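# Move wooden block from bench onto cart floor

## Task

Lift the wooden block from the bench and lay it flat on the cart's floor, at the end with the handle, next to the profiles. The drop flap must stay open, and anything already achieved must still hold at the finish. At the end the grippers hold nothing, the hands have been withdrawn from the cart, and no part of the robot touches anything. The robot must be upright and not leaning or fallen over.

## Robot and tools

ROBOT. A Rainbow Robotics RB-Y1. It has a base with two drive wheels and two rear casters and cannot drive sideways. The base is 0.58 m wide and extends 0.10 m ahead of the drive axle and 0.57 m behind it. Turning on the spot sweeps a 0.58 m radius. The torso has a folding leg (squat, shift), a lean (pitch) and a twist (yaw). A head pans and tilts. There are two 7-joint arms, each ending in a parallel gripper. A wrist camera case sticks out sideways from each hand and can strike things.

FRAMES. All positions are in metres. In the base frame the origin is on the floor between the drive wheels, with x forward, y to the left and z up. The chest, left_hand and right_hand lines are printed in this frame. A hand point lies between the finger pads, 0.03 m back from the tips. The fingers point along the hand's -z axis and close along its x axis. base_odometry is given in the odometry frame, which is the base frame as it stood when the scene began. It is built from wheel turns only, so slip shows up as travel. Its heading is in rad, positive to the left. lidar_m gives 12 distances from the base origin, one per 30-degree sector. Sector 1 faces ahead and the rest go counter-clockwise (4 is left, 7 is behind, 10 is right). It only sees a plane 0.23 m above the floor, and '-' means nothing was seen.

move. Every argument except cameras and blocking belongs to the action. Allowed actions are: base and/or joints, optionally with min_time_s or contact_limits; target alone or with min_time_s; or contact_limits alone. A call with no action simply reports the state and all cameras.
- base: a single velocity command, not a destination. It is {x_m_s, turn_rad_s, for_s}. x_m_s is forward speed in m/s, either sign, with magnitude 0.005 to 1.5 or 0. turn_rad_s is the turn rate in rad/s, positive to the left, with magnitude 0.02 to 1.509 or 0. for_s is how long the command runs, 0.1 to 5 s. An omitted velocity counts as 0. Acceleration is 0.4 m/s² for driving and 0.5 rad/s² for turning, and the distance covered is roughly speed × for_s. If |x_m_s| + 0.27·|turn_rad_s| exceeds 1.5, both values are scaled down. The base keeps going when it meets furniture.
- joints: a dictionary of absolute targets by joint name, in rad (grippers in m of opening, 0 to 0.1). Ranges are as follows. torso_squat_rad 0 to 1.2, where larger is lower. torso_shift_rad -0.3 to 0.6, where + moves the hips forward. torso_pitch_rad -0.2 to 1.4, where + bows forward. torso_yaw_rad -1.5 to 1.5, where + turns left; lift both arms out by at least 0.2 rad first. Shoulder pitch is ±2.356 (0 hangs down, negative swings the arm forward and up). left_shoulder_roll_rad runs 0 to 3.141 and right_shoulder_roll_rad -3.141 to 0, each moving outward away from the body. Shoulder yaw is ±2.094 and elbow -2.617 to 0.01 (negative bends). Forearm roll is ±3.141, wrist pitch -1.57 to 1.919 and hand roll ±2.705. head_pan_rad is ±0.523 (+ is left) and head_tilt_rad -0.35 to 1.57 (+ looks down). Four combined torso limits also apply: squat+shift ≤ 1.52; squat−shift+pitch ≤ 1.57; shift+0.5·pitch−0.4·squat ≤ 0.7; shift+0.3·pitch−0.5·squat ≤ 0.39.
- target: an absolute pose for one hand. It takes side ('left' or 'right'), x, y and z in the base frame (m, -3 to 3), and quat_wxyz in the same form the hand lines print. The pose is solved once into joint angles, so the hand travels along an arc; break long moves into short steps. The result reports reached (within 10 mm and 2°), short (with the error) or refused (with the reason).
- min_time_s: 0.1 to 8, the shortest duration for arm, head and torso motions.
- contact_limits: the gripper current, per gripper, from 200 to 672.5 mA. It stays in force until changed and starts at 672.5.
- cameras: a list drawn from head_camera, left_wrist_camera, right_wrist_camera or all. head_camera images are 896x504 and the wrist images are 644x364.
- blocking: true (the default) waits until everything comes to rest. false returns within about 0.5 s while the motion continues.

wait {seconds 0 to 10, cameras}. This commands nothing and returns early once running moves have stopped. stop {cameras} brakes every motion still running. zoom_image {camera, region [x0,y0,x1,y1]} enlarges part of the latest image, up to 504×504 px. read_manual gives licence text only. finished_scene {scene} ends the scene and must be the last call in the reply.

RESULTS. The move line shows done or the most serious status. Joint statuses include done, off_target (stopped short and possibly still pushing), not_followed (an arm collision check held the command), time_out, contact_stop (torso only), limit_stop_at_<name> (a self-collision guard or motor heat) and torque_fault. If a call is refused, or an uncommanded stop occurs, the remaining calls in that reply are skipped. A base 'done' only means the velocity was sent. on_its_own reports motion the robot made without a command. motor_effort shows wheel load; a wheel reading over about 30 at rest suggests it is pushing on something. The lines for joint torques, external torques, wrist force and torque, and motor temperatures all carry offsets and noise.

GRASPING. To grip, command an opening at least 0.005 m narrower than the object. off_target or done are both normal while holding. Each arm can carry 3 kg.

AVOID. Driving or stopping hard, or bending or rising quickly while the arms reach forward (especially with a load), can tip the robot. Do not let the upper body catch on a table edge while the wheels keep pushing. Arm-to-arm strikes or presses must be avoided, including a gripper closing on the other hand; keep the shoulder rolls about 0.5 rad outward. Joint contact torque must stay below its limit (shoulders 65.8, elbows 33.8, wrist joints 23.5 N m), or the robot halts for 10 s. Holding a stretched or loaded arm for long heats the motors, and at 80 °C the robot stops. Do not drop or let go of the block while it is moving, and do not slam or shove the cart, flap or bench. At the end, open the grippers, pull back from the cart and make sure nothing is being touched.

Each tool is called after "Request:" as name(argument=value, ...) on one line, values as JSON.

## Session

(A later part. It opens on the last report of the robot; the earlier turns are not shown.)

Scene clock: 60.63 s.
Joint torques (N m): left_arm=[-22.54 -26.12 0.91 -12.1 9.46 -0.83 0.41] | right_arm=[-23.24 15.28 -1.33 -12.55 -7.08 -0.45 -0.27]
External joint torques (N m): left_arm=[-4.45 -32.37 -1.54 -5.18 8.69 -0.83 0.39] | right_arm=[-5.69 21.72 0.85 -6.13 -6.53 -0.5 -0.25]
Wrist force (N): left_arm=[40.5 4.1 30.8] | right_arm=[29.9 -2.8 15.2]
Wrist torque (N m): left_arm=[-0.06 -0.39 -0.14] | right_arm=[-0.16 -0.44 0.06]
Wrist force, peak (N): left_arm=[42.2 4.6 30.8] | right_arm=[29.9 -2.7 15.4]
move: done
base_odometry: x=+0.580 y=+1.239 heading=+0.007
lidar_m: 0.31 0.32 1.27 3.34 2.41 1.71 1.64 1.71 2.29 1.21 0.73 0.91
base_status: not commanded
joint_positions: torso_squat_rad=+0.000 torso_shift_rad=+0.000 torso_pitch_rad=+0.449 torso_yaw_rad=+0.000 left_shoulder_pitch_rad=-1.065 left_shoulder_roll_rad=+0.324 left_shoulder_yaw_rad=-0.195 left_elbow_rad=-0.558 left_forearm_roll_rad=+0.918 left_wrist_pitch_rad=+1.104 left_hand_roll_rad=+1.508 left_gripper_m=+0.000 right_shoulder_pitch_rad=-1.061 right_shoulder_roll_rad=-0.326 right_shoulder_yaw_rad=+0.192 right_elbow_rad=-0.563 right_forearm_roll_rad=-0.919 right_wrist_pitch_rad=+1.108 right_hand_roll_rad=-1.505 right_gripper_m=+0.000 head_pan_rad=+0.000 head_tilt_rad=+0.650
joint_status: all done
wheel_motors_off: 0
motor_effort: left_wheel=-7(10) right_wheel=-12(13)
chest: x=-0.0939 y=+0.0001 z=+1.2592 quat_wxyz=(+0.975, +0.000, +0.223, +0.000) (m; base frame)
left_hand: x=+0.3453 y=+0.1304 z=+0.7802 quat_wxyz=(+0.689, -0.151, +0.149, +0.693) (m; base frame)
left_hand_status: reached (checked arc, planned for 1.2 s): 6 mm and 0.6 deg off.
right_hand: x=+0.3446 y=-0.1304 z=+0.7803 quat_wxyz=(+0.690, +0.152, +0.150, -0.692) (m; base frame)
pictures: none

Request:
move(joints={"torso_pitch_rad":0.36}, min_time_s=1.8, cameras=["head_camera"])

Request:
move(base={"x_m_s":-0.35,"for_s":1.3})

Request:
move(base={"turn_rad_s":-0.8,"for_s":1.967})

Request:
move(base={"x_m_s":0.5,"for_s":2.967})

Request:
move(base={"turn_rad_s":0.8,"for_s":1.967}, joints={"head_tilt_rad":0.35}, cameras=["head_camera"])

Scene clock: 66.97 s.
Joint torques (N m): left_arm=[-27.6 -17.27 3.81 -15.08 9.55 0.44 0.28] | right_arm=[-31.85 15.02 -3.27 -17.54 -9.31 0.18 -0.36]
External joint torques (N m): left_arm=[-7.89 -23.96 1.17 -7.74 8.76 0.6 0.26] | right_arm=[-12.69 21.92 -0.91 -10.71 -8.76 0.3 -0.34]
Wrist force (N): left_arm=[40.0 1.1 0.2] | right_arm=[38.7 -2.2 -2.5]
Wrist torque (N m): left_arm=[-0.39 -0.55 -0.10] | right_arm=[-0.05 -0.88 0.04]
Wrist force, peak (N): left_arm=[41.6 4.4 31.5] | right_arm=[39.4 -0.8 -2.6]
move: done
base_odometry: x=+0.580 y=+1.239 heading=+0.007
lidar_m: 0.30 0.33 1.28 3.33 2.38 1.70 1.63 1.70 2.30 1.19 0.72 0.92
base_status: not commanded
joint_positions: torso_squat_rad=+0.000 torso_shift_rad=+0.000 torso_pitch_rad=+0.361 torso_yaw_rad=+0.000 left_shoulder_pitch_rad=-1.064 left_shoulder_roll_rad=+0.322 left_shoulder_yaw_rad=-0.196 left_elbow_rad=-0.558 left_forearm_roll_rad=+0.918 left_wrist_pitch_rad=+1.103 left_hand_roll_rad=+1.508 left_gripper_m=+0.000 right_shoulder_pitch_rad=-1.059 right_shoulder_roll_rad=-0.326 right_shoulder_yaw_rad=+0.192 right_elbow_rad=-0.562 right_forearm_roll_rad=-0.918 right_wrist_pitch_rad=+1.108 right_hand_roll_rad=-1.505 right_gripper_m=+0.000 head_pan_rad=+0.000 head_tilt_rad=+0.650
joint_status: all done
wheel_motors_off: 0
motor_effort: left_wheel=-8(9) right_wheel=-11(13)
chest: x=-0.1186 y=+0.0001 z=+1.2700 quat_wxyz=(+0.984, +0.000, +0.179, +0.000) (m; base frame)
left_hand: x=+0.3602 y=+0.1293 z=+0.8308 quat_wxyz=(+0.696, -0.181, +0.119, +0.685) (m; base frame)
right_hand: x=+0.3593 y=-0.1313 z=+0.8306 quat_wxyz=(+0.696, +0.181, +0.120, -0.685) (m; base frame)
pictures: head_camera
camera_calibration:
head_camera: T_world_to_cam=[[-0.0108624, -0.999504, -0.0295577, 0.0417548], [-0.815454, 0.0259621, -0.578239, 0.867374], [0.57872, 0.0178219, -0.815332, 1.14278], [0, 0, 0, 1]] pos_world=[0.0464087, -0.00115113, 1.43453]

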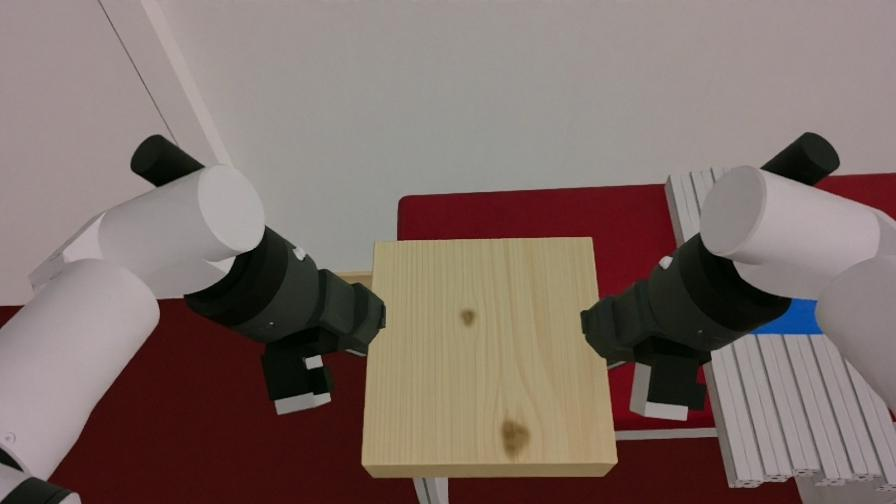

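Scene clock: 69.50 s.
Joint torques (N m): left_arm=[-28.61 -16.45 4.17 -15.35 9.47 0.49 0.3] | right_arm=[-33.04 15.58 -3.59 -18.05 -9.44 -0.04 -0.4]
External joint torques (N m): left_arm=[-8.91 -23.13 1.53 -8.01 8.69 0.65 0.28] | right_arm=[-13.88 22.48 -1.23 -11.22 -8.89 0.07 -0.38]
Wrist force (N): left_arm=[39.3 0.6 -0.5] | right_arm=[37.9 -1.6 -2.6]
Wrist torque (N m): left_arm=[-0.33 -0.59 -0.07] | right_arm=[-0.09 -0.89 0.03]
Wrist force, peak (N): left_arm=[40.5 0.8 -1.2] | right_arm=[38.9 -1.2 -2.6]
move: done
base_odometry: x=+0.125 y=+1.236 heading=+0.008
lidar_m: 0.76 1.40 1.90 4.36 1.71 1.23 1.17 1.23 1.67 4.27 1.28 1.01
base_status: done (sent for 1.3 of 1.3 s)
joint_positions: torso_squat_rad=+0.000 torso_shift_rad=+0.000 torso_pitch_rad=+0.361 torso_yaw_rad=+0.000 left_shoulder_pitch_rad=-1.064 left_shoulder_roll_rad=+0.322 left_shoulder_yaw_rad=-0.196 left_elbow_rad=-0.557 left_forearm_roll_rad=+0.918 left_wrist_pitch_rad=+1.103 left_hand_roll_rad=+1.508 left_gripper_m=+0.000 right_shoulder_pitch_rad=-1.059 right_shoulder_roll_rad=-0.326 right_shoulder_yaw_rad=+0.192 right_elbow_rad=-0.562 right_forearm_roll_rad=-0.918 right_wrist_pitch_rad=+1.108 right_hand_roll_rad=-1.505 right_gripper_m=+0.000 head_pan_rad=+0.000 head_tilt_rad=+0.650
joint_status: not commanded
wheel_motors_off: 0
motor_effort: left_wheel=+17(35) right_wheel=-19(42)
chest: x=-0.1186 y=+0.0001 z=+1.2700 quat_wxyz=(+0.984, +0.000, +0.179, +0.000) (m; base frame)
left_hand: x=+0.3601 y=+0.1292 z=+0.8307 quat_wxyz=(+0.696, -0.181, +0.119, +0.685) (m; base frame)
right_hand: x=+0.3591 y=-0.1315 z=+0.8304 quat_wxyz=(+0.696, +0.181, +0.120, -0.685) (m; base frame)
pictures: none

Scene clock: 73.43 s.
Joint torques (N m): left_arm=[-28.48 -16.66 4.26 -15.54 9.45 0.44 0.44] | right_arm=[-33.33 15.81 -4.09 -18.17 -9.48 0.15 -0.34]
External joint torques (N m): left_arm=[-8.78 -23.34 1.62 -8.2 8.66 0.6 0.42] | right_arm=[-14.18 22.71 -1.74 -11.34 -8.93 0.27 -0.32]
Wrist force (N): left_arm=[39.3 0.6 0.5] | right_arm=[37.8 -2.3 -3.1]
Wrist torque (N m): left_arm=[-0.30 -0.55 -0.07] | right_arm=[-0.02 -0.90 0.03]
Wrist force, peak (N): left_arm=[40.1 0.4 -0.1] | right_arm=[38.9 -1.9 -3.1]
move: done
base_odometry: x=+0.125 y=+1.236 heading=-1.565
lidar_m: 4.07 1.29 1.03 0.77 1.41 1.89 4.37 1.75 1.27 1.19 1.21 1.61
base_status: done (sent for 1.97 of 1.97 s)
joint_positions: torso_squat_rad=+0.000 torso_shift_rad=+0.000 torso_pitch_rad=+0.361 torso_yaw_rad=+0.000 left_shoulder_pitch_rad=-1.064 left_shoulder_roll_rad=+0.322 left_shoulder_yaw_rad=-0.196 left_elbow_rad=-0.557 left_forearm_roll_rad=+0.918 left_wrist_pitch_rad=+1.103 left_hand_roll_rad=+1.508 left_gripper_m=+0.000 right_shoulder_pitch_rad=-1.059 right_shoulder_roll_rad=-0.326 right_shoulder_yaw_rad=+0.192 right_elbow_rad=-0.562 right_forearm_roll_rad=-0.918 right_wrist_pitch_rad=+1.108 right_hand_roll_rad=-1.505 right_gripper_m=+0.000 head_pan_rad=+0.000 head_tilt_rad=+0.650
joint_status: not commanded
wheel_motors_off: 0
motor_effort: left_wheel=+21(45) right_wheel=-1(39)
chest: x=-0.1186 y=+0.0001 z=+1.2700 quat_wxyz=(+0.984, +0.000, +0.179, +0.000) (m; base frame)
left_hand: x=+0.3601 y=+0.1291 z=+0.8307 quat_wxyz=(+0.696, -0.181, +0.119, +0.685) (m; base frame)
right_hand: x=+0.3592 y=-0.1315 z=+0.8304 quat_wxyz=(+0.696, +0.181, +0.120, -0.685) (m; base frame)
pictures: none

Scene clock: 77.97 s.
Joint torques (N m): left_arm=[-28.12 -16.36 4.33 -15.7 9.47 0.65 0.35] | right_arm=[-32.8 15.66 -3.89 -18.26 -9.47 0.16 -0.49]
External joint torques (N m): left_arm=[-8.42 -23.04 1.69 -8.36 8.69 0.81 0.33] | right_arm=[-13.65 22.56 -1.53 -11.43 -8.92 0.27 -0.47]
Wrist force (N): left_arm=[39.1 0.0 0.1] | right_arm=[37.8 -1.7 -2.5]
Wrist torque (N m): left_arm=[-0.30 -0.54 -0.07] | right_arm=[-0.04 -0.94 0.07]
Wrist force, peak (N): left_arm=[40.2 -0.4 -0.3] | right_arm=[38.8 -1.3 -3.8]
move: done
base_odometry: x=+0.134 y=-0.248 heading=-1.565
lidar_m: 3.84 0.97 0.67 0.64 0.67 1.12 4.97 1.68 1.19 1.13 1.15 1.54
base_status: done (sent for 2.97 of 2.97 s)
joint_positions: torso_squat_rad=+0.000 torso_shift_rad=+0.000 torso_pitch_rad=+0.361 torso_yaw_rad=+0.000 left_shoulder_pitch_rad=-1.064 left_shoulder_roll_rad=+0.322 left_shoulder_yaw_rad=-0.196 left_elbow_rad=-0.557 left_forearm_roll_rad=+0.918 left_wrist_pitch_rad=+1.103 left_hand_roll_rad=+1.508 left_gripper_m=+0.000 right_shoulder_pitch_rad=-1.059 right_shoulder_roll_rad=-0.326 right_shoulder_yaw_rad=+0.192 right_elbow_rad=-0.562 right_forearm_roll_rad=-0.918 right_wrist_pitch_rad=+1.108 right_hand_roll_rad=-1.505 right_gripper_m=+0.000 head_pan_rad=+0.000 head_tilt_rad=+0.650
joint_status: not commanded
wheel_motors_off: 0
motor_effort: left_wheel=+0(51) right_wheel=+1(51)
chest: x=-0.1185 y=+0.0001 z=+1.2700 quat_wxyz=(+0.984, +0.000, +0.179, +0.000) (m; base frame)
left_hand: x=+0.3601 y=+0.1291 z=+0.8307 quat_wxyz=(+0.696, -0.181, +0.119, +0.685) (m; base frame)
right_hand: x=+0.3592 y=-0.1315 z=+0.8303 quat_wxyz=(+0.696, +0.180, +0.120, -0.685) (m; base frame)
pictures: none

Scene clock: 81.87 s.
Joint torques (N m): left_arm=[-27.84 -16.35 4.3 -15.49 9.58 0.58 0.32] | right_arm=[-32.83 15.99 -3.82 -18.19 -9.45 0.16 -0.33]
External joint torques (N m): left_arm=[-8.14 -23.03 1.66 -8.15 8.79 0.74 0.3] | right_arm=[-13.67 22.89 -1.46 -11.36 -8.9 0.28 -0.31]
Wrist force (N): left_arm=[38.9 0.4 0.0] | right_arm=[37.9 -2.0 -2.4]
Wrist torque (N m): left_arm=[-0.30 -0.55 -0.06] | right_arm=[-0.06 -0.91 0.05]
Wrist force, peak (N): left_arm=[40.2 1.3 0.0] | right_arm=[39.0 -2.8 -2.4]
move: done
base_odometry: x=+0.134 y=-0.247 heading=+0.008
lidar_m: 0.65 0.67 1.15 4.84 1.64 1.17 1.11 1.17 1.58 4.05 0.95 0.67
base_status: done (sent for 1.97 of 1.97 s)
joint_positions: torso_squat_rad=+0.000 torso_shift_rad=+0.000 torso_pitch_rad=+0.361 torso_yaw_rad=+0.000 left_shoulder_pitch_rad=-1.064 left_shoulder_roll_rad=+0.322 left_shoulder_yaw_rad=-0.196 left_elbow_rad=-0.557 left_forearm_roll_rad=+0.918 left_wrist_pitch_rad=+1.103 left_hand_roll_rad=+1.508 left_gripper_m=+0.000 right_shoulder_pitch_rad=-1.059 right_shoulder_roll_rad=-0.326 right_shoulder_yaw_rad=+0.192 right_elbow_rad=-0.562 right_forearm_roll_rad=-0.918 right_wrist_pitch_rad=+1.108 right_hand_roll_rad=-1.505 right_gripper_m=+0.000 head_pan_rad=+0.000 head_tilt_rad=+0.350
joint_status: all done
wheel_motors_off: 0
motor_effort: left_wheel=-1(41) right_wheel=+18(38)
chest: x=-0.1185 y=+0.0001 z=+1.2700 quat_wxyz=(+0.984, +0.000, +0.179, +0.000) (m; base frame)
left_hand: x=+0.3601 y=+0.1291 z=+0.8307 quat_wxyz=(+0.696, -0.181, +0.119, +0.685) (m; base frame)
right_hand: x=+0.3592 y=-0.1315 z=+0.8304 quat_wxyz=(+0.696, +0.180, +0.120, -0.685) (m; base frame)
pictures: head_camera
camera_calibration:
head_camera: T_world_to_cam=[[-0.00164551, -0.999504, -0.0314485, 0.0446472], [-0.608188, 0.0259639, -0.793368, 1.18494], [0.793791, 0.0178211, -0.607929, 0.847899], [0, 0, 0, 1]] pos_world=[0.0476858, -0.00125112, 1.45696]

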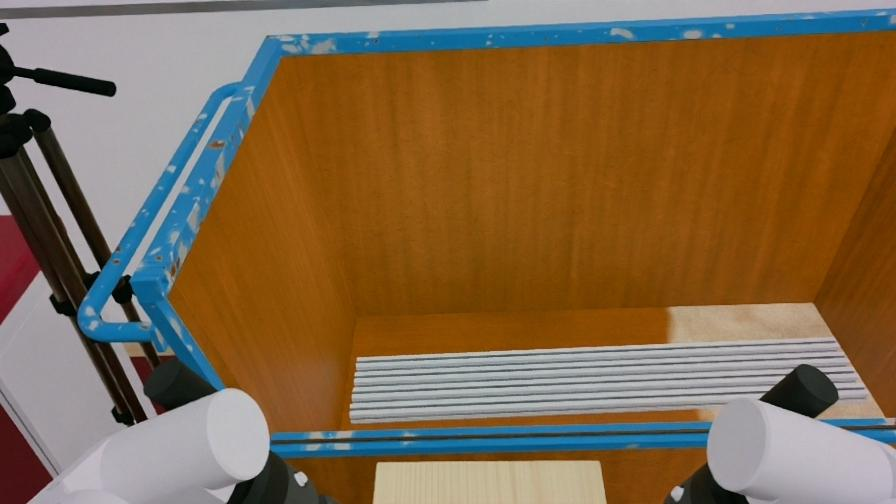

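Request:
move(base={"x_m_s":0.25,"for_s":1.6})

Request:
move(joints={"torso_squat_rad":0.1,"torso_shift_rad":0.28,"head_tilt_rad":0.8}, min_time_s=2.5)

Request:
move(joints={"torso_squat_rad":0.85,"torso_shift_rad":0.34,"torso_pitch_rad":0.45}, min_time_s=3.5, cameras=["head_camera"])

Scene clock: 88.60 s.
Joint torques (N m): left_arm=[-27.73 -16.27 4.29 -15.57 9.45 0.53 0.34] | right_arm=[-33.22 15.63 -3.82 -18.24 -9.55 0.12 -0.46]
External joint torques (N m): left_arm=[-8.03 -22.94 1.65 -8.23 8.67 0.69 0.31] | right_arm=[-14.07 22.53 -1.46 -11.41 -9 0.24 -0.44]
Wrist force (N): left_arm=[38.7 1.1 0.3] | right_arm=[38.1 -2.2 -2.9]
Wrist torque (N m): left_arm=[-0.38 -0.60 -0.08] | right_arm=[-0.04 -0.88 0.06]
Wrist force, peak (N): left_arm=[40.4 0.7 -1.1] | right_arm=[39.0 -1.3 -3.2]
move: done
base_odometry: x=+0.534 y=-0.244 heading=+0.008
lidar_m: 0.25 0.26 0.36 1.59 2.22 1.59 1.52 1.58 2.13 4.51 0.38 0.26
base_status: done (sent for 1.6 of 1.6 s)
joint_positions: torso_squat_rad=+0.000 torso_shift_rad=+0.000 torso_pitch_rad=+0.361 torso_yaw_rad=+0.000 left_shoulder_pitch_rad=-1.064 left_shoulder_roll_rad=+0.322 left_shoulder_yaw_rad=-0.196 left_elbow_rad=-0.557 left_forearm_roll_rad=+0.918 left_wrist_pitch_rad=+1.103 left_hand_roll_rad=+1.508 left_gripper_m=+0.000 right_shoulder_pitch_rad=-1.059 right_shoulder_roll_rad=-0.326 right_shoulder_yaw_rad=+0.192 right_elbow_rad=-0.562 right_forearm_roll_rad=-0.918 right_wrist_pitch_rad=+1.108 right_hand_roll_rad=-1.505 right_gripper_m=+0.000 head_pan_rad=+0.000 head_tilt_rad=+0.350
joint_status: not commanded
wheel_motors_off: 0
motor_effort: left_wheel=+4(37) right_wheel=-4(46)
chest: x=-0.1185 y=+0.0001 z=+1.2700 quat_wxyz=(+0.984, +0.000, +0.179, +0.000) (m; base frame)
left_hand: x=+0.3601 y=+0.1291 z=+0.8306 quat_wxyz=(+0.696, -0.181, +0.119, +0.685) (m; base frame)
right_hand: x=+0.3592 y=-0.1315 z=+0.8303 quat_wxyz=(+0.696, +0.180, +0.120, -0.685) (m; base frame)
pictures: none

Scene clock: 91.40 s.
Joint torques (N m): left_arm=[-27.86 -16.55 4.45 -15.69 9.48 0.53 0.32] | right_arm=[-33.04 15.83 -3.79 -18.13 -9.42 0.36 -0.33]
External joint torques (N m): left_arm=[-8.18 -23.22 1.81 -8.35 8.7 0.69 0.3] | right_arm=[-13.91 22.72 -1.44 -11.31 -8.87 0.47 -0.31]
Wrist force (N): left_arm=[38.9 0.5 0.1] | right_arm=[38.4 -1.9 -2.6]
Wrist torque (N m): left_arm=[-0.30 -0.60 -0.03] | right_arm=[-0.07 -0.87 0.03]
Wrist force, peak (N): left_arm=[40.1 0.4 0.0] | right_arm=[38.7 -1.3 -3.2]
move: done
base_odometry: x=+0.534 y=-0.244 heading=+0.008
lidar_m: 0.24 0.26 0.35 1.58 2.23 1.60 1.52 1.59 2.13 4.51 0.38 0.27
base_status: not commanded
joint_positions: torso_squat_rad=+0.100 torso_shift_rad=+0.280 torso_pitch_rad=+0.361 torso_yaw_rad=+0.000 left_shoulder_pitch_rad=-1.064 left_shoulder_roll_rad=+0.322 left_shoulder_yaw_rad=-0.196 left_elbow_rad=-0.557 left_forearm_roll_rad=+0.918 left_wrist_pitch_rad=+1.103 left_hand_roll_rad=+1.508 left_gripper_m=+0.000 right_shoulder_pitch_rad=-1.059 right_shoulder_roll_rad=-0.326 right_shoulder_yaw_rad=+0.192 right_elbow_rad=-0.562 right_forearm_roll_rad=-0.918 right_wrist_pitch_rad=+1.108 right_hand_roll_rad=-1.505 right_gripper_m=+0.000 head_pan_rad=+0.000 head_tilt_rad=+0.800
joint_status: all done
wheel_motors_off: 0
motor_effort: left_wheel=+2(7) right_wheel=-4(7)
chest: x=+0.0741 y=+0.0001 z=+1.2393 quat_wxyz=(+0.984, +0.000, +0.180, +0.000) (m; base frame)
left_hand: x=+0.5526 y=+0.1291 z=+0.7998 quat_wxyz=(+0.696, -0.181, +0.119, +0.685) (m; base frame)
right_hand: x=+0.5517 y=-0.1315 z=+0.7995 quat_wxyz=(+0.696, +0.180, +0.120, -0.685) (m; base frame)
pictures: none

Scene clock: 95.23 s.
Joint torques (N m): left_arm=[-26.43 -17.15 4.12 -15.28 9.44 0.82 0.32] | right_arm=[-31.52 15.95 -3.6 -17.63 -9.37 0.56 -0.36]
External joint torques (N m): left_arm=[-8.41 -23.33 1.69 -8.38 8.66 0.81 0.29] | right_arm=[-14.06 22.38 -1.43 -11.24 -8.82 0.5 -0.34]
Wrist force (N): left_arm=[39.5 -0.8 -0.2] | right_arm=[38.7 -0.1 -2.6]
Wrist torque (N m): left_arm=[-0.34 -0.59 -0.04] | right_arm=[-0.14 -0.87 0.04]
Wrist force, peak (N): left_arm=[40.2 -0.7 -0.3] | right_arm=[39.2 -0.4 -3.1]
move: done
base_odometry: x=+0.534 y=-0.244 heading=+0.008
lidar_m: 0.25 0.26 0.36 1.60 2.23 1.58 1.51 1.60 2.13 4.50 0.38 0.26
base_status: not commanded
joint_positions: torso_squat_rad=+0.850 torso_shift_rad=+0.340 torso_pitch_rad=+0.451 torso_yaw_rad=+0.000 left_shoulder_pitch_rad=-1.064 left_shoulder_roll_rad=+0.322 left_shoulder_yaw_rad=-0.196 left_elbow_rad=-0.557 left_forearm_roll_rad=+0.918 left_wrist_pitch_rad=+1.103 left_hand_roll_rad=+1.508 left_gripper_m=+0.000 right_shoulder_pitch_rad=-1.059 right_shoulder_roll_rad=-0.326 right_shoulder_yaw_rad=+0.192 right_elbow_rad=-0.562 right_forearm_roll_rad=-0.918 right_wrist_pitch_rad=+1.108 right_hand_roll_rad=-1.505 right_gripper_m=+0.000 head_pan_rad=+0.000 head_tilt_rad=+0.800
joint_status: all done
wheel_motors_off: 0
motor_effort: left_wheel=+2(4) right_wheel=+1(5)
chest: x=+0.0610 y=+0.0001 z=+0.9945 quat_wxyz=(+0.975, +0.000, +0.223, +0.000) (m; base frame)
left_hand: x=+0.4983 y=+0.1291 z=+0.5140 quat_wxyz=(+0.690, -0.150, +0.150, +0.692) (m; base frame)
right_hand: x=+0.4973 y=-0.1316 z=+0.5138 quat_wxyz=(+0.689, +0.150, +0.151, -0.692) (m; base frame)
pictures: head_camera
camera_calibration:
head_camera: T_world_to_cam=[[-0.0176693, -0.999502, -0.0261616, 0.0325655], [-0.929505, 0.0260613, -0.367886, 0.63641], [0.368385, 0.0178171, -0.929503, 0.966176], [0, 0, 0, 1]] pos_world=[0.236198, -0.00125082, 1.13304]

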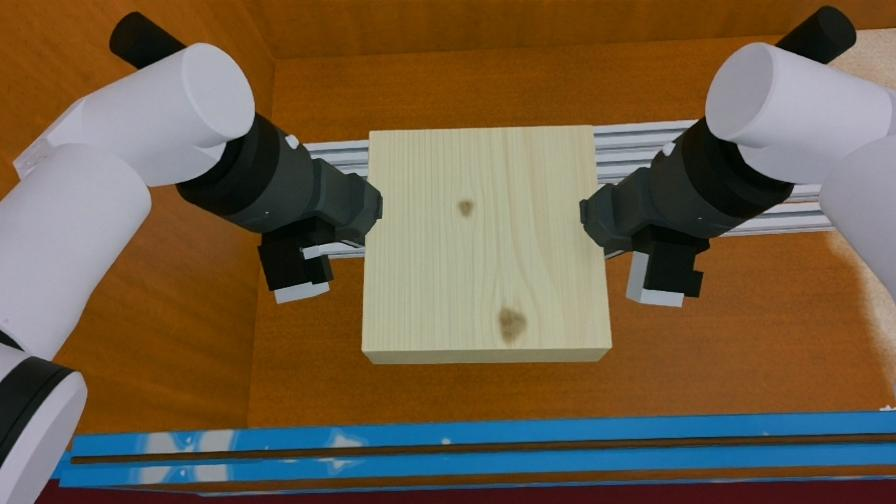

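Request:
move(base={"x_m_s":-0.03,"for_s":0.367})

Request:
move(joints={"torso_squat_rad":1.03,"torso_shift_rad":0.4,"torso_pitch_rad":0.56}, min_time_s=2.5, cameras=["head_camera"])

Scene clock: 102.73 s.
Joint torques (N m): left_arm=[-26.44 -17.01 3.75 -15.19 9.44 0.94 0.34] | right_arm=[-31.4 16.38 -3.66 -17.56 -9.49 0.58 -0.22]
External joint torques (N m): left_arm=[-8.42 -23.19 1.32 -8.3 8.67 0.92 0.31] | right_arm=[-13.93 22.81 -1.49 -11.17 -8.94 0.52 -0.2]
Wrist force (N): left_arm=[39.8 -0.5 -0.6] | right_arm=[38.7 -0.6 -3.1]
Wrist torque (N m): left_arm=[-0.35 -0.52 -0.09] | right_arm=[-0.06 -0.86 0.07]
Wrist force, peak (N): left_arm=[40.6 -1.4 -0.4] | right_arm=[39.2 0.1 -2.3]
move: done
base_odometry: x=+0.523 y=-0.244 heading=+0.008
lidar_m: 0.25 0.26 0.37 1.61 2.21 1.57 1.50 1.56 2.13 4.55 0.39 0.26
base_status: done (sent for 0.37 of 0.37 s)
joint_positions: torso_squat_rad=+0.850 torso_shift_rad=+0.340 torso_pitch_rad=+0.451 torso_yaw_rad=+0.000 left_shoulder_pitch_rad=-1.064 left_shoulder_roll_rad=+0.322 left_shoulder_yaw_rad=-0.196 left_elbow_rad=-0.557 left_forearm_roll_rad=+0.918 left_wrist_pitch_rad=+1.103 left_hand_roll_rad=+1.508 left_gripper_m=+0.000 right_shoulder_pitch_rad=-1.059 right_shoulder_roll_rad=-0.326 right_shoulder_yaw_rad=+0.192 right_elbow_rad=-0.562 right_forearm_roll_rad=-0.918 right_wrist_pitch_rad=+1.108 right_hand_roll_rad=-1.505 right_gripper_m=+0.000 head_pan_rad=+0.000 head_tilt_rad=+0.800
joint_status: not commanded
wheel_motors_off: 0
motor_effort: left_wheel=+0(22) right_wheel=+0(22)
chest: x=+0.0610 y=+0.0001 z=+0.9945 quat_wxyz=(+0.975, +0.000, +0.223, +0.000) (m; base frame)
left_hand: x=+0.4983 y=+0.1291 z=+0.5140 quat_wxyz=(+0.690, -0.150, +0.150, +0.692) (m; base frame)
right_hand: x=+0.4973 y=-0.1316 z=+0.5138 quat_wxyz=(+0.689, +0.150, +0.151, -0.692) (m; base frame)
pictures: none

Scene clock: 105.53 s.
Joint torques (N m): left_arm=[-24.18 -17.59 3.55 -14.46 9.42 1.2 0.3] | right_arm=[-28.78 17.08 -3.75 -16.9 -9.52 0.97 -0.34]
External joint torques (N m): left_arm=[-8.4 -23.09 1.41 -8.17 8.66 0.97 0.28] | right_arm=[-13.55 22.87 -1.83 -11.12 -8.98 0.7 -0.32]
Wrist force (N): left_arm=[39.4 -2.6 0.2] | right_arm=[38.4 1.3 -2.5]
Wrist torque (N m): left_arm=[-0.40 -0.56 -0.03] | right_arm=[-0.05 -0.92 0.03]
Wrist force, peak (N): left_arm=[40.5 -3.0 -0.4] | right_arm=[39.2 1.2 -2.6]
move: done
base_odometry: x=+0.523 y=-0.244 heading=+0.008
lidar_m: 0.26 0.26 0.38 1.58 2.19 1.59 1.51 1.57 2.11 4.55 0.38 0.27
base_status: not commanded
joint_positions: torso_squat_rad=+1.030 torso_shift_rad=+0.400 torso_pitch_rad=+0.561 torso_yaw_rad=+0.000 left_shoulder_pitch_rad=-1.064 left_shoulder_roll_rad=+0.322 left_shoulder_yaw_rad=-0.196 left_elbow_rad=-0.557 left_forearm_roll_rad=+0.918 left_wrist_pitch_rad=+1.103 left_hand_roll_rad=+1.508 left_gripper_m=+0.000 right_shoulder_pitch_rad=-1.059 right_shoulder_roll_rad=-0.326 right_shoulder_yaw_rad=+0.192 right_elbow_rad=-0.562 right_forearm_roll_rad=-0.918 right_wrist_pitch_rad=+1.108 right_hand_roll_rad=-1.505 right_gripper_m=+0.000 head_pan_rad=+0.000 head_tilt_rad=+0.800
joint_status: all done
wheel_motors_off: 0
motor_effort: left_wheel=-1(1) right_wheel=+0(3)
chest: x=+0.0770 y=+0.0001 z=+0.8745 quat_wxyz=(+0.961, +0.000, +0.277, +0.000) (m; base frame)
left_hand: x=+0.4589 y=+0.1291 z=+0.3489 quat_wxyz=(+0.680, -0.112, +0.188, +0.700) (m; base frame)
right_hand: x=+0.4580 y=-0.1316 z=+0.3488 quat_wxyz=(+0.680, +0.111, +0.189, -0.700) (m; base frame)
pictures: head_camera
camera_calibration:
head_camera: T_world_to_cam=[[-0.0204328, -0.999502, -0.0240667, 0.028087], [-0.964236, 0.0260629, -0.263759, 0.518664], [0.264255, 0.0178166, -0.964288, 0.887144], [0, 0, 0, 1]] pos_world=[0.266256, -0.00125081, 0.992941]

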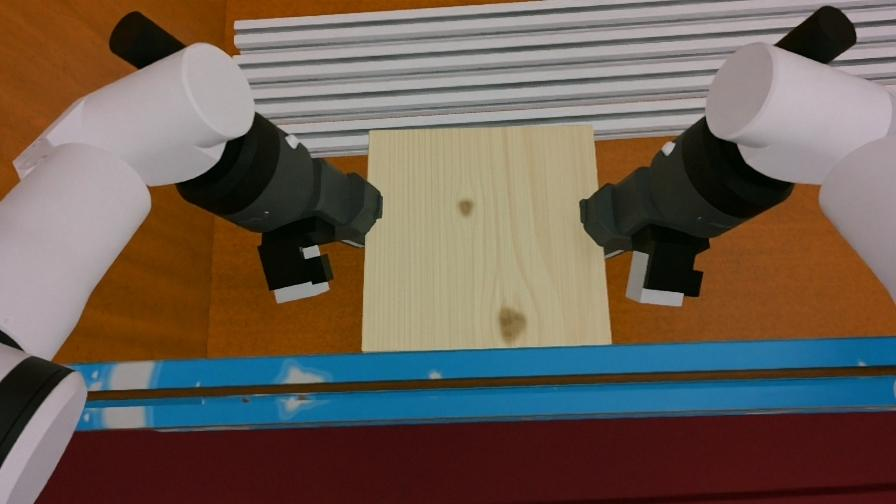

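Request:
move(joints={"torso_pitch_rad":0.6}, min_time_s=1.5, cameras=["head_camera"])

Scene clock: 108.53 s.
Joint torques (N m): left_arm=[-14.77 -22.38 1.66 -9.38 7.81 0.71 0.34] | right_arm=[-13.07 27.77 -1.39 -8.06 -8.51 3.81 -0.38]
External joint torques (N m): left_arm=[0.27 -27.66 -0.39 -3.3 7.06 0.4 0.32] | right_arm=[1.46 33.39 0.46 -2.47 -7.97 3.49 -0.36]
Wrist force (N): left_arm=[33.5 -1.5 30.6] | right_arm=[34.8 11.8 31.2]
Wrist torque (N m): left_arm=[-0.27 -0.03 0.02] | right_arm=[0.10 -0.50 0.00]
Wrist force, peak (N): left_arm=[33.1 4.6 32.8] | right_arm=[35.7 13.2 30.9]
move: done
base_odometry: x=+0.523 y=-0.244 heading=+0.008
lidar_m: 0.25 0.28 0.38 1.59 2.20 1.58 1.51 1.57 2.11 4.54 0.39 0.28
base_status: not commanded
joint_positions: torso_squat_rad=+1.030 torso_shift_rad=+0.400 torso_pitch_rad=+0.598 torso_yaw_rad=+0.000 left_shoulder_pitch_rad=-1.066 left_shoulder_roll_rad=+0.323 left_shoulder_yaw_rad=-0.196 left_elbow_rad=-0.559 left_forearm_roll_rad=+0.918 left_wrist_pitch_rad=+1.103 left_hand_roll_rad=+1.508 left_gripper_m=+0.000 right_shoulder_pitch_rad=-1.063 right_shoulder_roll_rad=-0.328 right_shoulder_yaw_rad=+0.192 right_elbow_rad=-0.564 right_forearm_roll_rad=-0.918 right_wrist_pitch_rad=+1.107 right_hand_roll_rad=-1.505 right_gripper_m=+0.000 head_pan_rad=+0.000 head_tilt_rad=+0.800
joint_status: all done
wheel_motors_off: 0
motor_effort: left_wheel=-3(4) right_wheel=-4(6)
chest: x=+0.0865 y=+0.0001 z=+0.8681 quat_wxyz=(+0.956, +0.000, +0.295, +0.000) (m; base frame)
left_hand: x=+0.4502 y=+0.1291 z=+0.3295 quat_wxyz=(+0.677, -0.100, +0.200, +0.701) (m; base frame)
right_hand: x=+0.4509 y=-0.1320 z=+0.3301 quat_wxyz=(+0.677, +0.100, +0.199, -0.701) (m; base frame)
pictures: head_camera
camera_calibration:
head_camera: T_world_to_cam=[[-0.021228, -0.999504, -0.0232582, 0.027472], [-0.973504, 0.0259625, -0.227193, 0.495215], [0.227684, 0.017819, -0.973572, 0.889636], [0, 0, 0, 1]] pos_world=[0.280121, -0.00125112, 0.979273]

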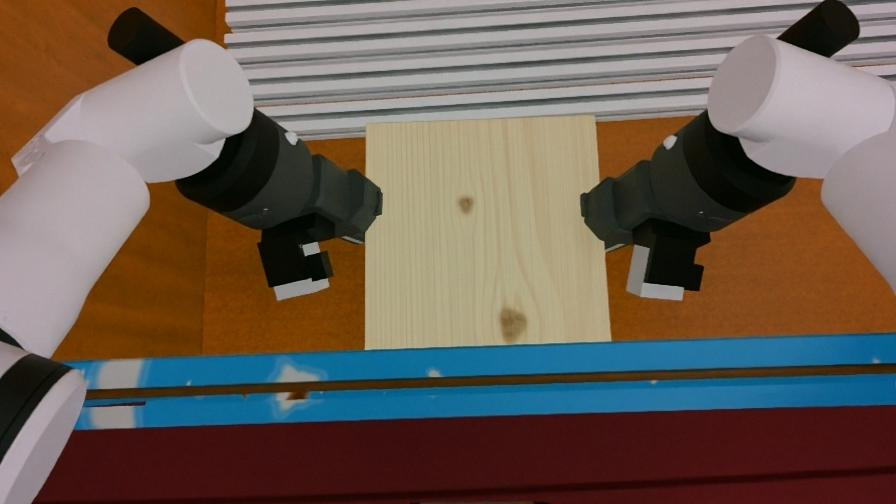

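Request:
move(joints={"torso_pitch_rad":0.612}, min_time_s=1, cameras=["all"])

Scene clock: 112.13 s.
Joint torques (N m): left_arm=[-12.36 -23.15 0.48 -8.32 7.66 1.9 0.24] | right_arm=[-11.71 28.32 -0.55 -7.58 -8.25 3.03 -0.44]
External joint torques (N m): left_arm=[2.43 -28.35 -1.54 -2.31 6.92 1.58 0.22] | right_arm=[2.57 33.86 1.27 -2.06 -7.71 2.68 -0.42]
Wrist force (N): left_arm=[33.3 -6.1 30.6] | right_arm=[34.1 9.2 33.3]
Wrist torque (N m): left_arm=[-0.34 -0.07 0.09] | right_arm=[0.05 -0.50 0.03]
Wrist force, peak (N): left_arm=[32.8 0.0 37.1] | right_arm=[33.4 10.9 37.2]
move: done
base_odometry: x=+0.523 y=-0.244 heading=+0.008
lidar_m: 0.26 0.27 0.38 1.58 2.20 1.58 1.51 1.58 2.13 4.54 0.40 0.27
base_status: not commanded
joint_positions: torso_squat_rad=+1.030 torso_shift_rad=+0.399 torso_pitch_rad=+0.610 torso_yaw_rad=+0.000 left_shoulder_pitch_rad=-1.066 left_shoulder_roll_rad=+0.323 left_shoulder_yaw_rad=-0.195 left_elbow_rad=-0.559 left_forearm_roll_rad=+0.918 left_wrist_pitch_rad=+1.103 left_hand_roll_rad=+1.508 left_gripper_m=+0.000 right_shoulder_pitch_rad=-1.063 right_shoulder_roll_rad=-0.329 right_shoulder_yaw_rad=+0.192 right_elbow_rad=-0.564 right_forearm_roll_rad=-0.918 right_wrist_pitch_rad=+1.107 right_hand_roll_rad=-1.505 right_gripper_m=+0.000 head_pan_rad=+0.000 head_tilt_rad=+0.800
joint_status: all done
wheel_motors_off: 0
motor_effort: left_wheel=-4(4) right_wheel=-4(6)
chest: x=+0.0894 y=+0.0001 z=+0.8660 quat_wxyz=(+0.954, +0.000, +0.300, +0.000) (m; base frame)
left_hand: x=+0.4472 y=+0.1291 z=+0.3234 quat_wxyz=(+0.676, -0.096, +0.204, +0.702) (m; base frame)
right_hand: x=+0.4477 y=-0.1320 z=+0.3239 quat_wxyz=(+0.676, +0.096, +0.203, -0.702) (m; base frame)
pictures: head_camera, left_wrist_camera, right_wrist_camera
camera_calibration:
head_camera: T_world_to_cam=[[-0.021598, -0.999501, -0.0230283, 0.0273416], [-0.976105, 0.0260628, -0.21573, 0.487898], [0.216222, 0.0178187, -0.976182, 0.890234], [0, 0, 0, 1]] pos_world=[0.284342, -0.00125082, 0.974914]
left_wrist_camera: T_world_to_cam=[[-0.0960489, 0.905316, -0.413736, 0.0593421], [0.9394, 0.219871, 0.263029, -0.504574], [0.329093, -0.3634, -0.871572, 0.254036], [0, 0, 0, 1]] pos_world=[0.396095, 0.149535, 0.37868]
right_wrist_camera: T_world_to_cam=[[0.0353098, 0.919992, 0.390342, -0.0219629], [0.923997, -0.178868, 0.337988, -0.519656], [0.380766, 0.348741, -0.856386, 0.225176], [0, 0, 0, 1]] pos_world=[0.395197, -0.151272, 0.377048]

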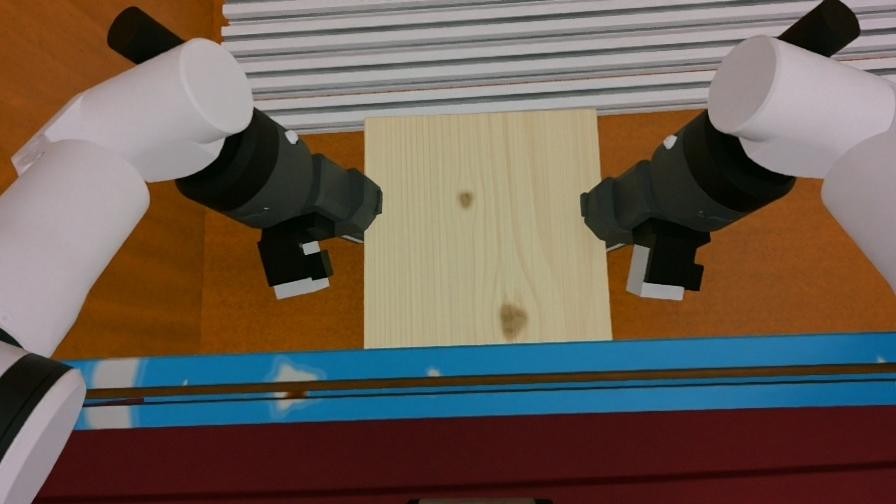

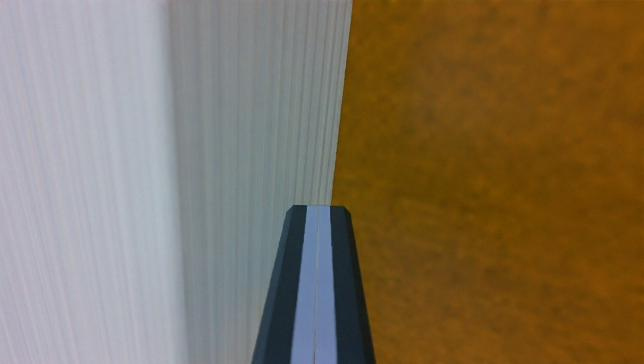

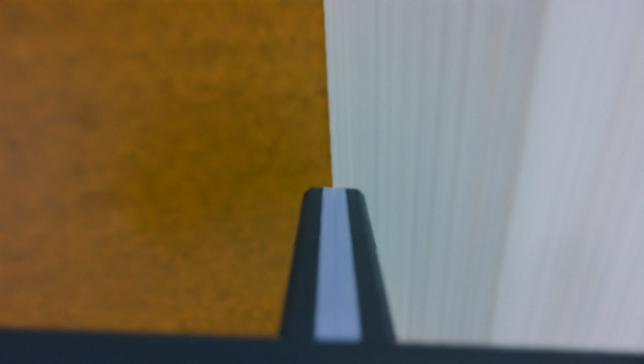

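Request:
move(joints={"left_shoulder_roll_rad":0.365,"right_shoulder_roll_rad":-0.375}, min_time_s=1.2, cameras=["head_camera"])

Scene clock: 114.97 s.
Joint torques (N m): left_arm=[-12.78 5.46 2.04 -6.54 0.89 0.47 0.21] | right_arm=[-12.81 -8.22 -0.71 -6.31 -0.86 0.6 -0.37]
External joint torques (N m): left_arm=[2.01 -0.76 -0.14 -0.64 0.19 0.18 0.19] | right_arm=[1.46 -1.57 1.28 -0.91 -0.39 0.28 -0.35]
Wrist force (N): left_arm=[3.9 -0.3 -7.1] | right_arm=[1.6 2.1 -4.6]
Wrist torque (N m): left_arm=[-0.16 0.40 0.01] | right_arm=[-0.14 0.18 0.01]
Wrist force, peak (N): left_arm=[33.7 -5.8 30.8] | right_arm=[34.6 9.5 32.8]
move: done
base_odometry: x=+0.523 y=-0.244 heading=+0.008
lidar_m: 0.26 0.27 0.36 1.58 2.21 1.59 1.50 1.58 2.11 4.53 0.39 0.27
base_status: not commanded
joint_positions: torso_squat_rad=+1.030 torso_shift_rad=+0.400 torso_pitch_rad=+0.612 torso_yaw_rad=+0.000 left_shoulder_pitch_rad=-1.066 left_shoulder_roll_rad=+0.365 left_shoulder_yaw_rad=-0.196 left_elbow_rad=-0.559 left_forearm_roll_rad=+0.920 left_wrist_pitch_rad=+1.103 left_hand_roll_rad=+1.508 left_gripper_m=+0.000 right_shoulder_pitch_rad=-1.063 right_shoulder_roll_rad=-0.375 right_shoulder_yaw_rad=+0.192 right_elbow_rad=-0.565 right_forearm_roll_rad=-0.920 right_wrist_pitch_rad=+1.108 right_hand_roll_rad=-1.505 right_gripper_m=+0.000 head_pan_rad=+0.000 head_tilt_rad=+0.800
joint_status: all done
wheel_motors_off: 0
motor_effort: left_wheel=-3(5) right_wheel=-3(6)
chest: x=+0.0900 y=+0.0001 z=+0.8657 quat_wxyz=(+0.954, +0.000, +0.301, +0.000) (m; base frame)
left_hand: x=+0.4558 y=+0.1558 z=+0.3239 quat_wxyz=(+0.672, -0.090, +0.187, +0.711) (m; base frame)
right_hand: x=+0.4569 y=-0.1617 z=+0.3246 quat_wxyz=(+0.672, +0.089, +0.185, -0.711) (m; base frame)
pictures: head_camera
camera_calibration:
head_camera: T_world_to_cam=[[-0.0216333, -0.999501, -0.0229955, 0.0273212], [-0.976434, 0.0260629, -0.214236, 0.487094], [0.214728, 0.017819, -0.976511, 0.890249], [0, 0, 0, 1]] pos_world=[0.285044, -0.00125082, 0.974319]

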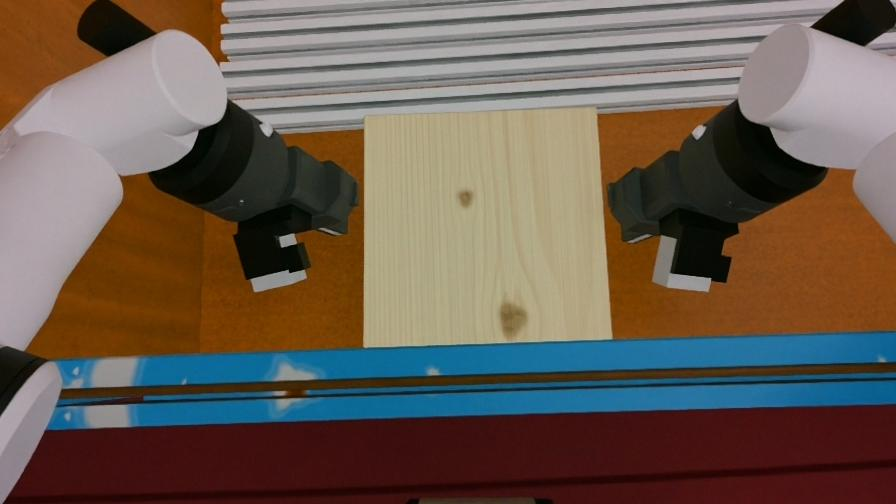

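Request:
move(joints={"torso_squat_rad":0.75,"torso_shift_rad":0.32,"torso_pitch_rad":0.5}, min_time_s=2)

Request:
move(joints={"torso_squat_rad":0.1,"torso_shift_rad":0.1,"torso_pitch_rad":0.3}, min_time_s=2.5)

Request:
move(base={"x_m_s":-0.3,"for_s":1.3}, cameras=["all"])

Scene clock: 118.83 s.
Joint torques (N m): left_arm=[-15.82 5.96 2.55 -6.61 1.01 0.2 0.22] | right_arm=[-15.81 -8.64 -0.84 -6.5 -0.99 0.14 -0.34]
External joint torques (N m): left_arm=[1.34 -0.93 0.07 -0.05 0.29 0.12 0.19] | right_arm=[0.82 -1.37 1.4 -0.44 -0.5 0.03 -0.32]
Wrist force (N): left_arm=[3.4 0.9 -7.9] | right_arm=[1.7 1.9 -5.1]
Wrist torque (N m): left_arm=[-0.25 0.35 0.04] | right_arm=[-0.16 0.19 -0.02]
Wrist force, peak (N): left_arm=[4.1 0.8 -7.6] | right_arm=[1.9 2.6 -5.3]
move: done
base_odometry: x=+0.523 y=-0.244 heading=+0.008
lidar_m: 0.25 0.26 0.37 1.59 2.20 1.59 1.50 1.57 2.12 4.54 0.38 0.28
base_status: not commanded
joint_positions: torso_squat_rad=+0.750 torso_shift_rad=+0.320 torso_pitch_rad=+0.500 torso_yaw_rad=+0.000 left_shoulder_pitch_rad=-1.066 left_shoulder_roll_rad=+0.365 left_shoulder_yaw_rad=-0.196 left_elbow_rad=-0.559 left_forearm_roll_rad=+0.920 left_wrist_pitch_rad=+1.103 left_hand_roll_rad=+1.508 left_gripper_m=+0.000 right_shoulder_pitch_rad=-1.062 right_shoulder_roll_rad=-0.375 right_shoulder_yaw_rad=+0.192 right_elbow_rad=-0.565 right_forearm_roll_rad=-0.920 right_wrist_pitch_rad=+1.108 right_hand_roll_rad=-1.505 right_gripper_m=+0.000 head_pan_rad=+0.000 head_tilt_rad=+0.800
joint_status: all done
wheel_motors_off: 0
motor_effort: left_wheel=+0(2) right_wheel=+1(3)
chest: x=+0.0814 y=+0.0001 z=+1.0382 quat_wxyz=(+0.969, +0.000, +0.247, +0.000) (m; base frame)
left_hand: x=+0.5054 y=+0.1558 z=+0.5405 quat_wxyz=(+0.682, -0.130, +0.149, +0.704) (m; base frame)
right_hand: x=+0.5063 y=-0.1617 z=+0.5414 quat_wxyz=(+0.681, +0.129, +0.147, -0.705) (m; base frame)
pictures: none

Scene clock: 121.63 s.
Joint torques (N m): left_arm=[-19.37 6.61 2.72 -7.24 0.99 -0.36 0.09] | right_arm=[-20.17 -9.33 -1.8 -7.39 -1.02 -0.18 -0.35]
External joint torques (N m): left_arm=[1.49 -1.24 -0.2 0.29 0.24 -0.04 0.07] | right_arm=[0.16 -1.19 0.83 -0.37 -0.52 0.1 -0.33]
Wrist force (N): left_arm=[4.5 2.4 -6.9] | right_arm=[1.5 0.0 -4.7]
Wrist torque (N m): left_arm=[-0.36 0.46 0.01] | right_arm=[-0.03 0.16 0.01]
Wrist force, peak (N): left_arm=[4.4 1.9 -7.5] | right_arm=[2.2 1.8 -5.1]
move: done
base_odometry: x=+0.523 y=-0.244 heading=+0.008
lidar_m: 0.25 0.27 0.37 1.57 2.20 1.57 1.50 1.57 2.13 4.52 0.40 0.27
base_status: not commanded
joint_positions: torso_squat_rad=+0.100 torso_shift_rad=+0.100 torso_pitch_rad=+0.300 torso_yaw_rad=+0.000 left_shoulder_pitch_rad=-1.066 left_shoulder_roll_rad=+0.365 left_shoulder_yaw_rad=-0.196 left_elbow_rad=-0.560 left_forearm_roll_rad=+0.920 left_wrist_pitch_rad=+1.104 left_hand_roll_rad=+1.508 left_gripper_m=+0.000 right_shoulder_pitch_rad=-1.062 right_shoulder_roll_rad=-0.375 right_shoulder_yaw_rad=+0.192 right_elbow_rad=-0.565 right_forearm_roll_rad=-0.920 right_wrist_pitch_rad=+1.108 right_hand_roll_rad=-1.505 right_gripper_m=+0.000 head_pan_rad=+0.000 head_tilt_rad=+0.800
joint_status: all done
wheel_motors_off: 0
motor_effort: left_wheel=+2(3) right_wheel=+1(2)
chest: x=-0.0671 y=+0.0001 z=+1.2691 quat_wxyz=(+0.989, +0.000, +0.149, +0.000) (m; base frame)
left_hand: x=+0.4473 y=+0.1559 z=+0.8656 quat_wxyz=(+0.693, -0.199, +0.080, +0.688) (m; base frame)
right_hand: x=+0.4480 y=-0.1617 z=+0.8666 quat_wxyz=(+0.693, +0.199, +0.078, -0.689) (m; base frame)
pictures: none

Scene clock: 124.03 s.
Joint torques (N m): left_arm=[-19.53 6.07 2.54 -7.39 0.89 -0.41 0.34] | right_arm=[-20.93 -9.33 -1.6 -7.46 -0.85 -0.17 -0.3]
External joint torques (N m): left_arm=[1.32 -1.77 -0.38 0.15 0.14 -0.09 0.32] | right_arm=[-0.61 -1.19 1.03 -0.43 -0.35 0.1 -0.29]
Wrist force (N): left_arm=[3.3 2.0 -7.0] | right_arm=[1.4 0.4 -5.0]
Wrist torque (N m): left_arm=[-0.33 0.30 0.04] | right_arm=[-0.09 0.15 0.00]
Wrist force, peak (N): left_arm=[3.3 2.7 -7.7] | right_arm=[1.6 0.6 -5.4]
move: done
base_odometry: x=+0.133 y=-0.247 heading=+0.006
lidar_m: 0.65 0.67 1.15 4.86 1.64 1.17 1.12 1.17 1.56 4.02 0.96 0.68
base_status: done (sent for 1.3 of 1.3 s)
joint_positions: torso_squat_rad=+0.100 torso_shift_rad=+0.100 torso_pitch_rad=+0.300 torso_yaw_rad=+0.000 left_shoulder_pitch_rad=-1.066 left_shoulder_roll_rad=+0.365 left_shoulder_yaw_rad=-0.196 left_elbow_rad=-0.560 left_forearm_roll_rad=+0.920 left_wrist_pitch_rad=+1.104 left_hand_roll_rad=+1.508 left_gripper_m=+0.000 right_shoulder_pitch_rad=-1.062 right_shoulder_roll_rad=-0.375 right_shoulder_yaw_rad=+0.192 right_elbow_rad=-0.565 right_forearm_roll_rad=-0.920 right_wrist_pitch_rad=+1.108 right_hand_roll_rad=-1.505 right_gripper_m=+0.000 head_pan_rad=+0.000 head_tilt_rad=+0.800
joint_status: not commanded
wheel_motors_off: 0
motor_effort: left_wheel=-21(34) right_wheel=+21(42)
chest: x=-0.0671 y=+0.0001 z=+1.2691 quat_wxyz=(+0.989, +0.000, +0.149, +0.000) (m; base frame)
left_hand: x=+0.4473 y=+0.1559 z=+0.8656 quat_wxyz=(+0.693, -0.199, +0.080, +0.688) (m; base frame)
right_hand: x=+0.4480 y=-0.1617 z=+0.8665 quat_wxyz=(+0.693, +0.199, +0.078, -0.689) (m; base frame)
pictures: head_camera, left_wrist_camera, right_wrist_camera
camera_calibration:
head_camera: T_world_to_cam=[[-0.0134472, -0.999504, -0.0284733, 0.0406803], [-0.863616, 0.0259619, -0.503482, 0.794831], [0.503971, 0.0178196, -0.863537, 1.19396], [0, 0, 0, 1]] pos_world=[0.0852531, -0.00125112, 1.43237]
left_wrist_camera: T_world_to_cam=[[0.0154399, 0.917427, -0.397605, 0.193664], [0.801705, 0.226275, 0.553235, -0.843692], [0.597521, -0.327304, -0.732012, 0.489869], [0, 0, 0, 1]] pos_world=[0.380695, 0.17357, 0.902351]
right_wrist_camera: T_world_to_cam=[[-0.0626425, 0.933545, 0.352945, -0.128045], [0.763581, -0.182889, 0.61927, -0.881166], [0.642666, 0.308294, -0.701381, 0.441854], [0, 0, 0, 1]] pos_world=[0.380856, -0.177841, 0.90078]

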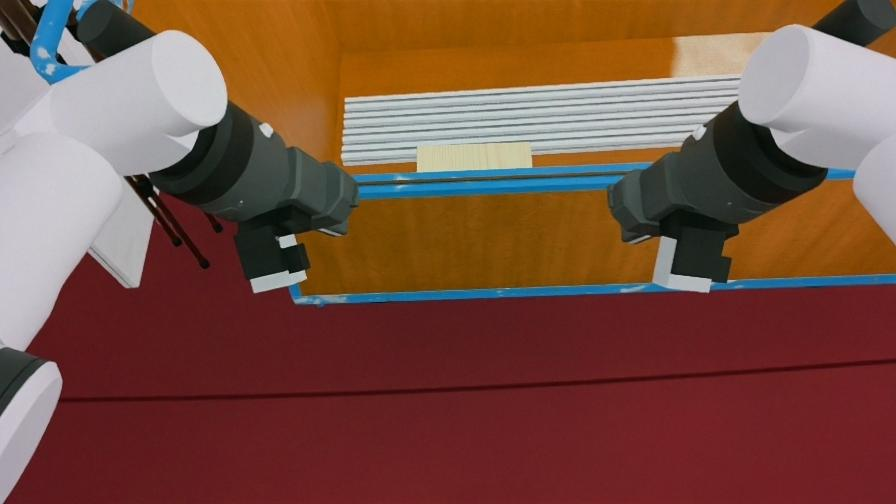

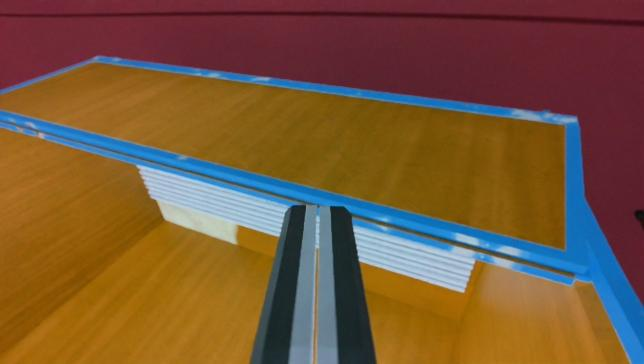

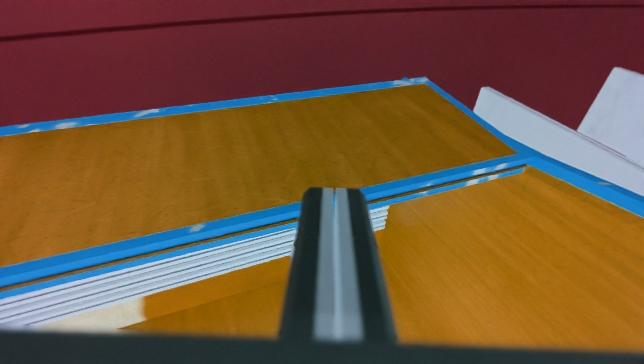

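Request:
finished_scene(scene=2)

The scene is finished: the task was done.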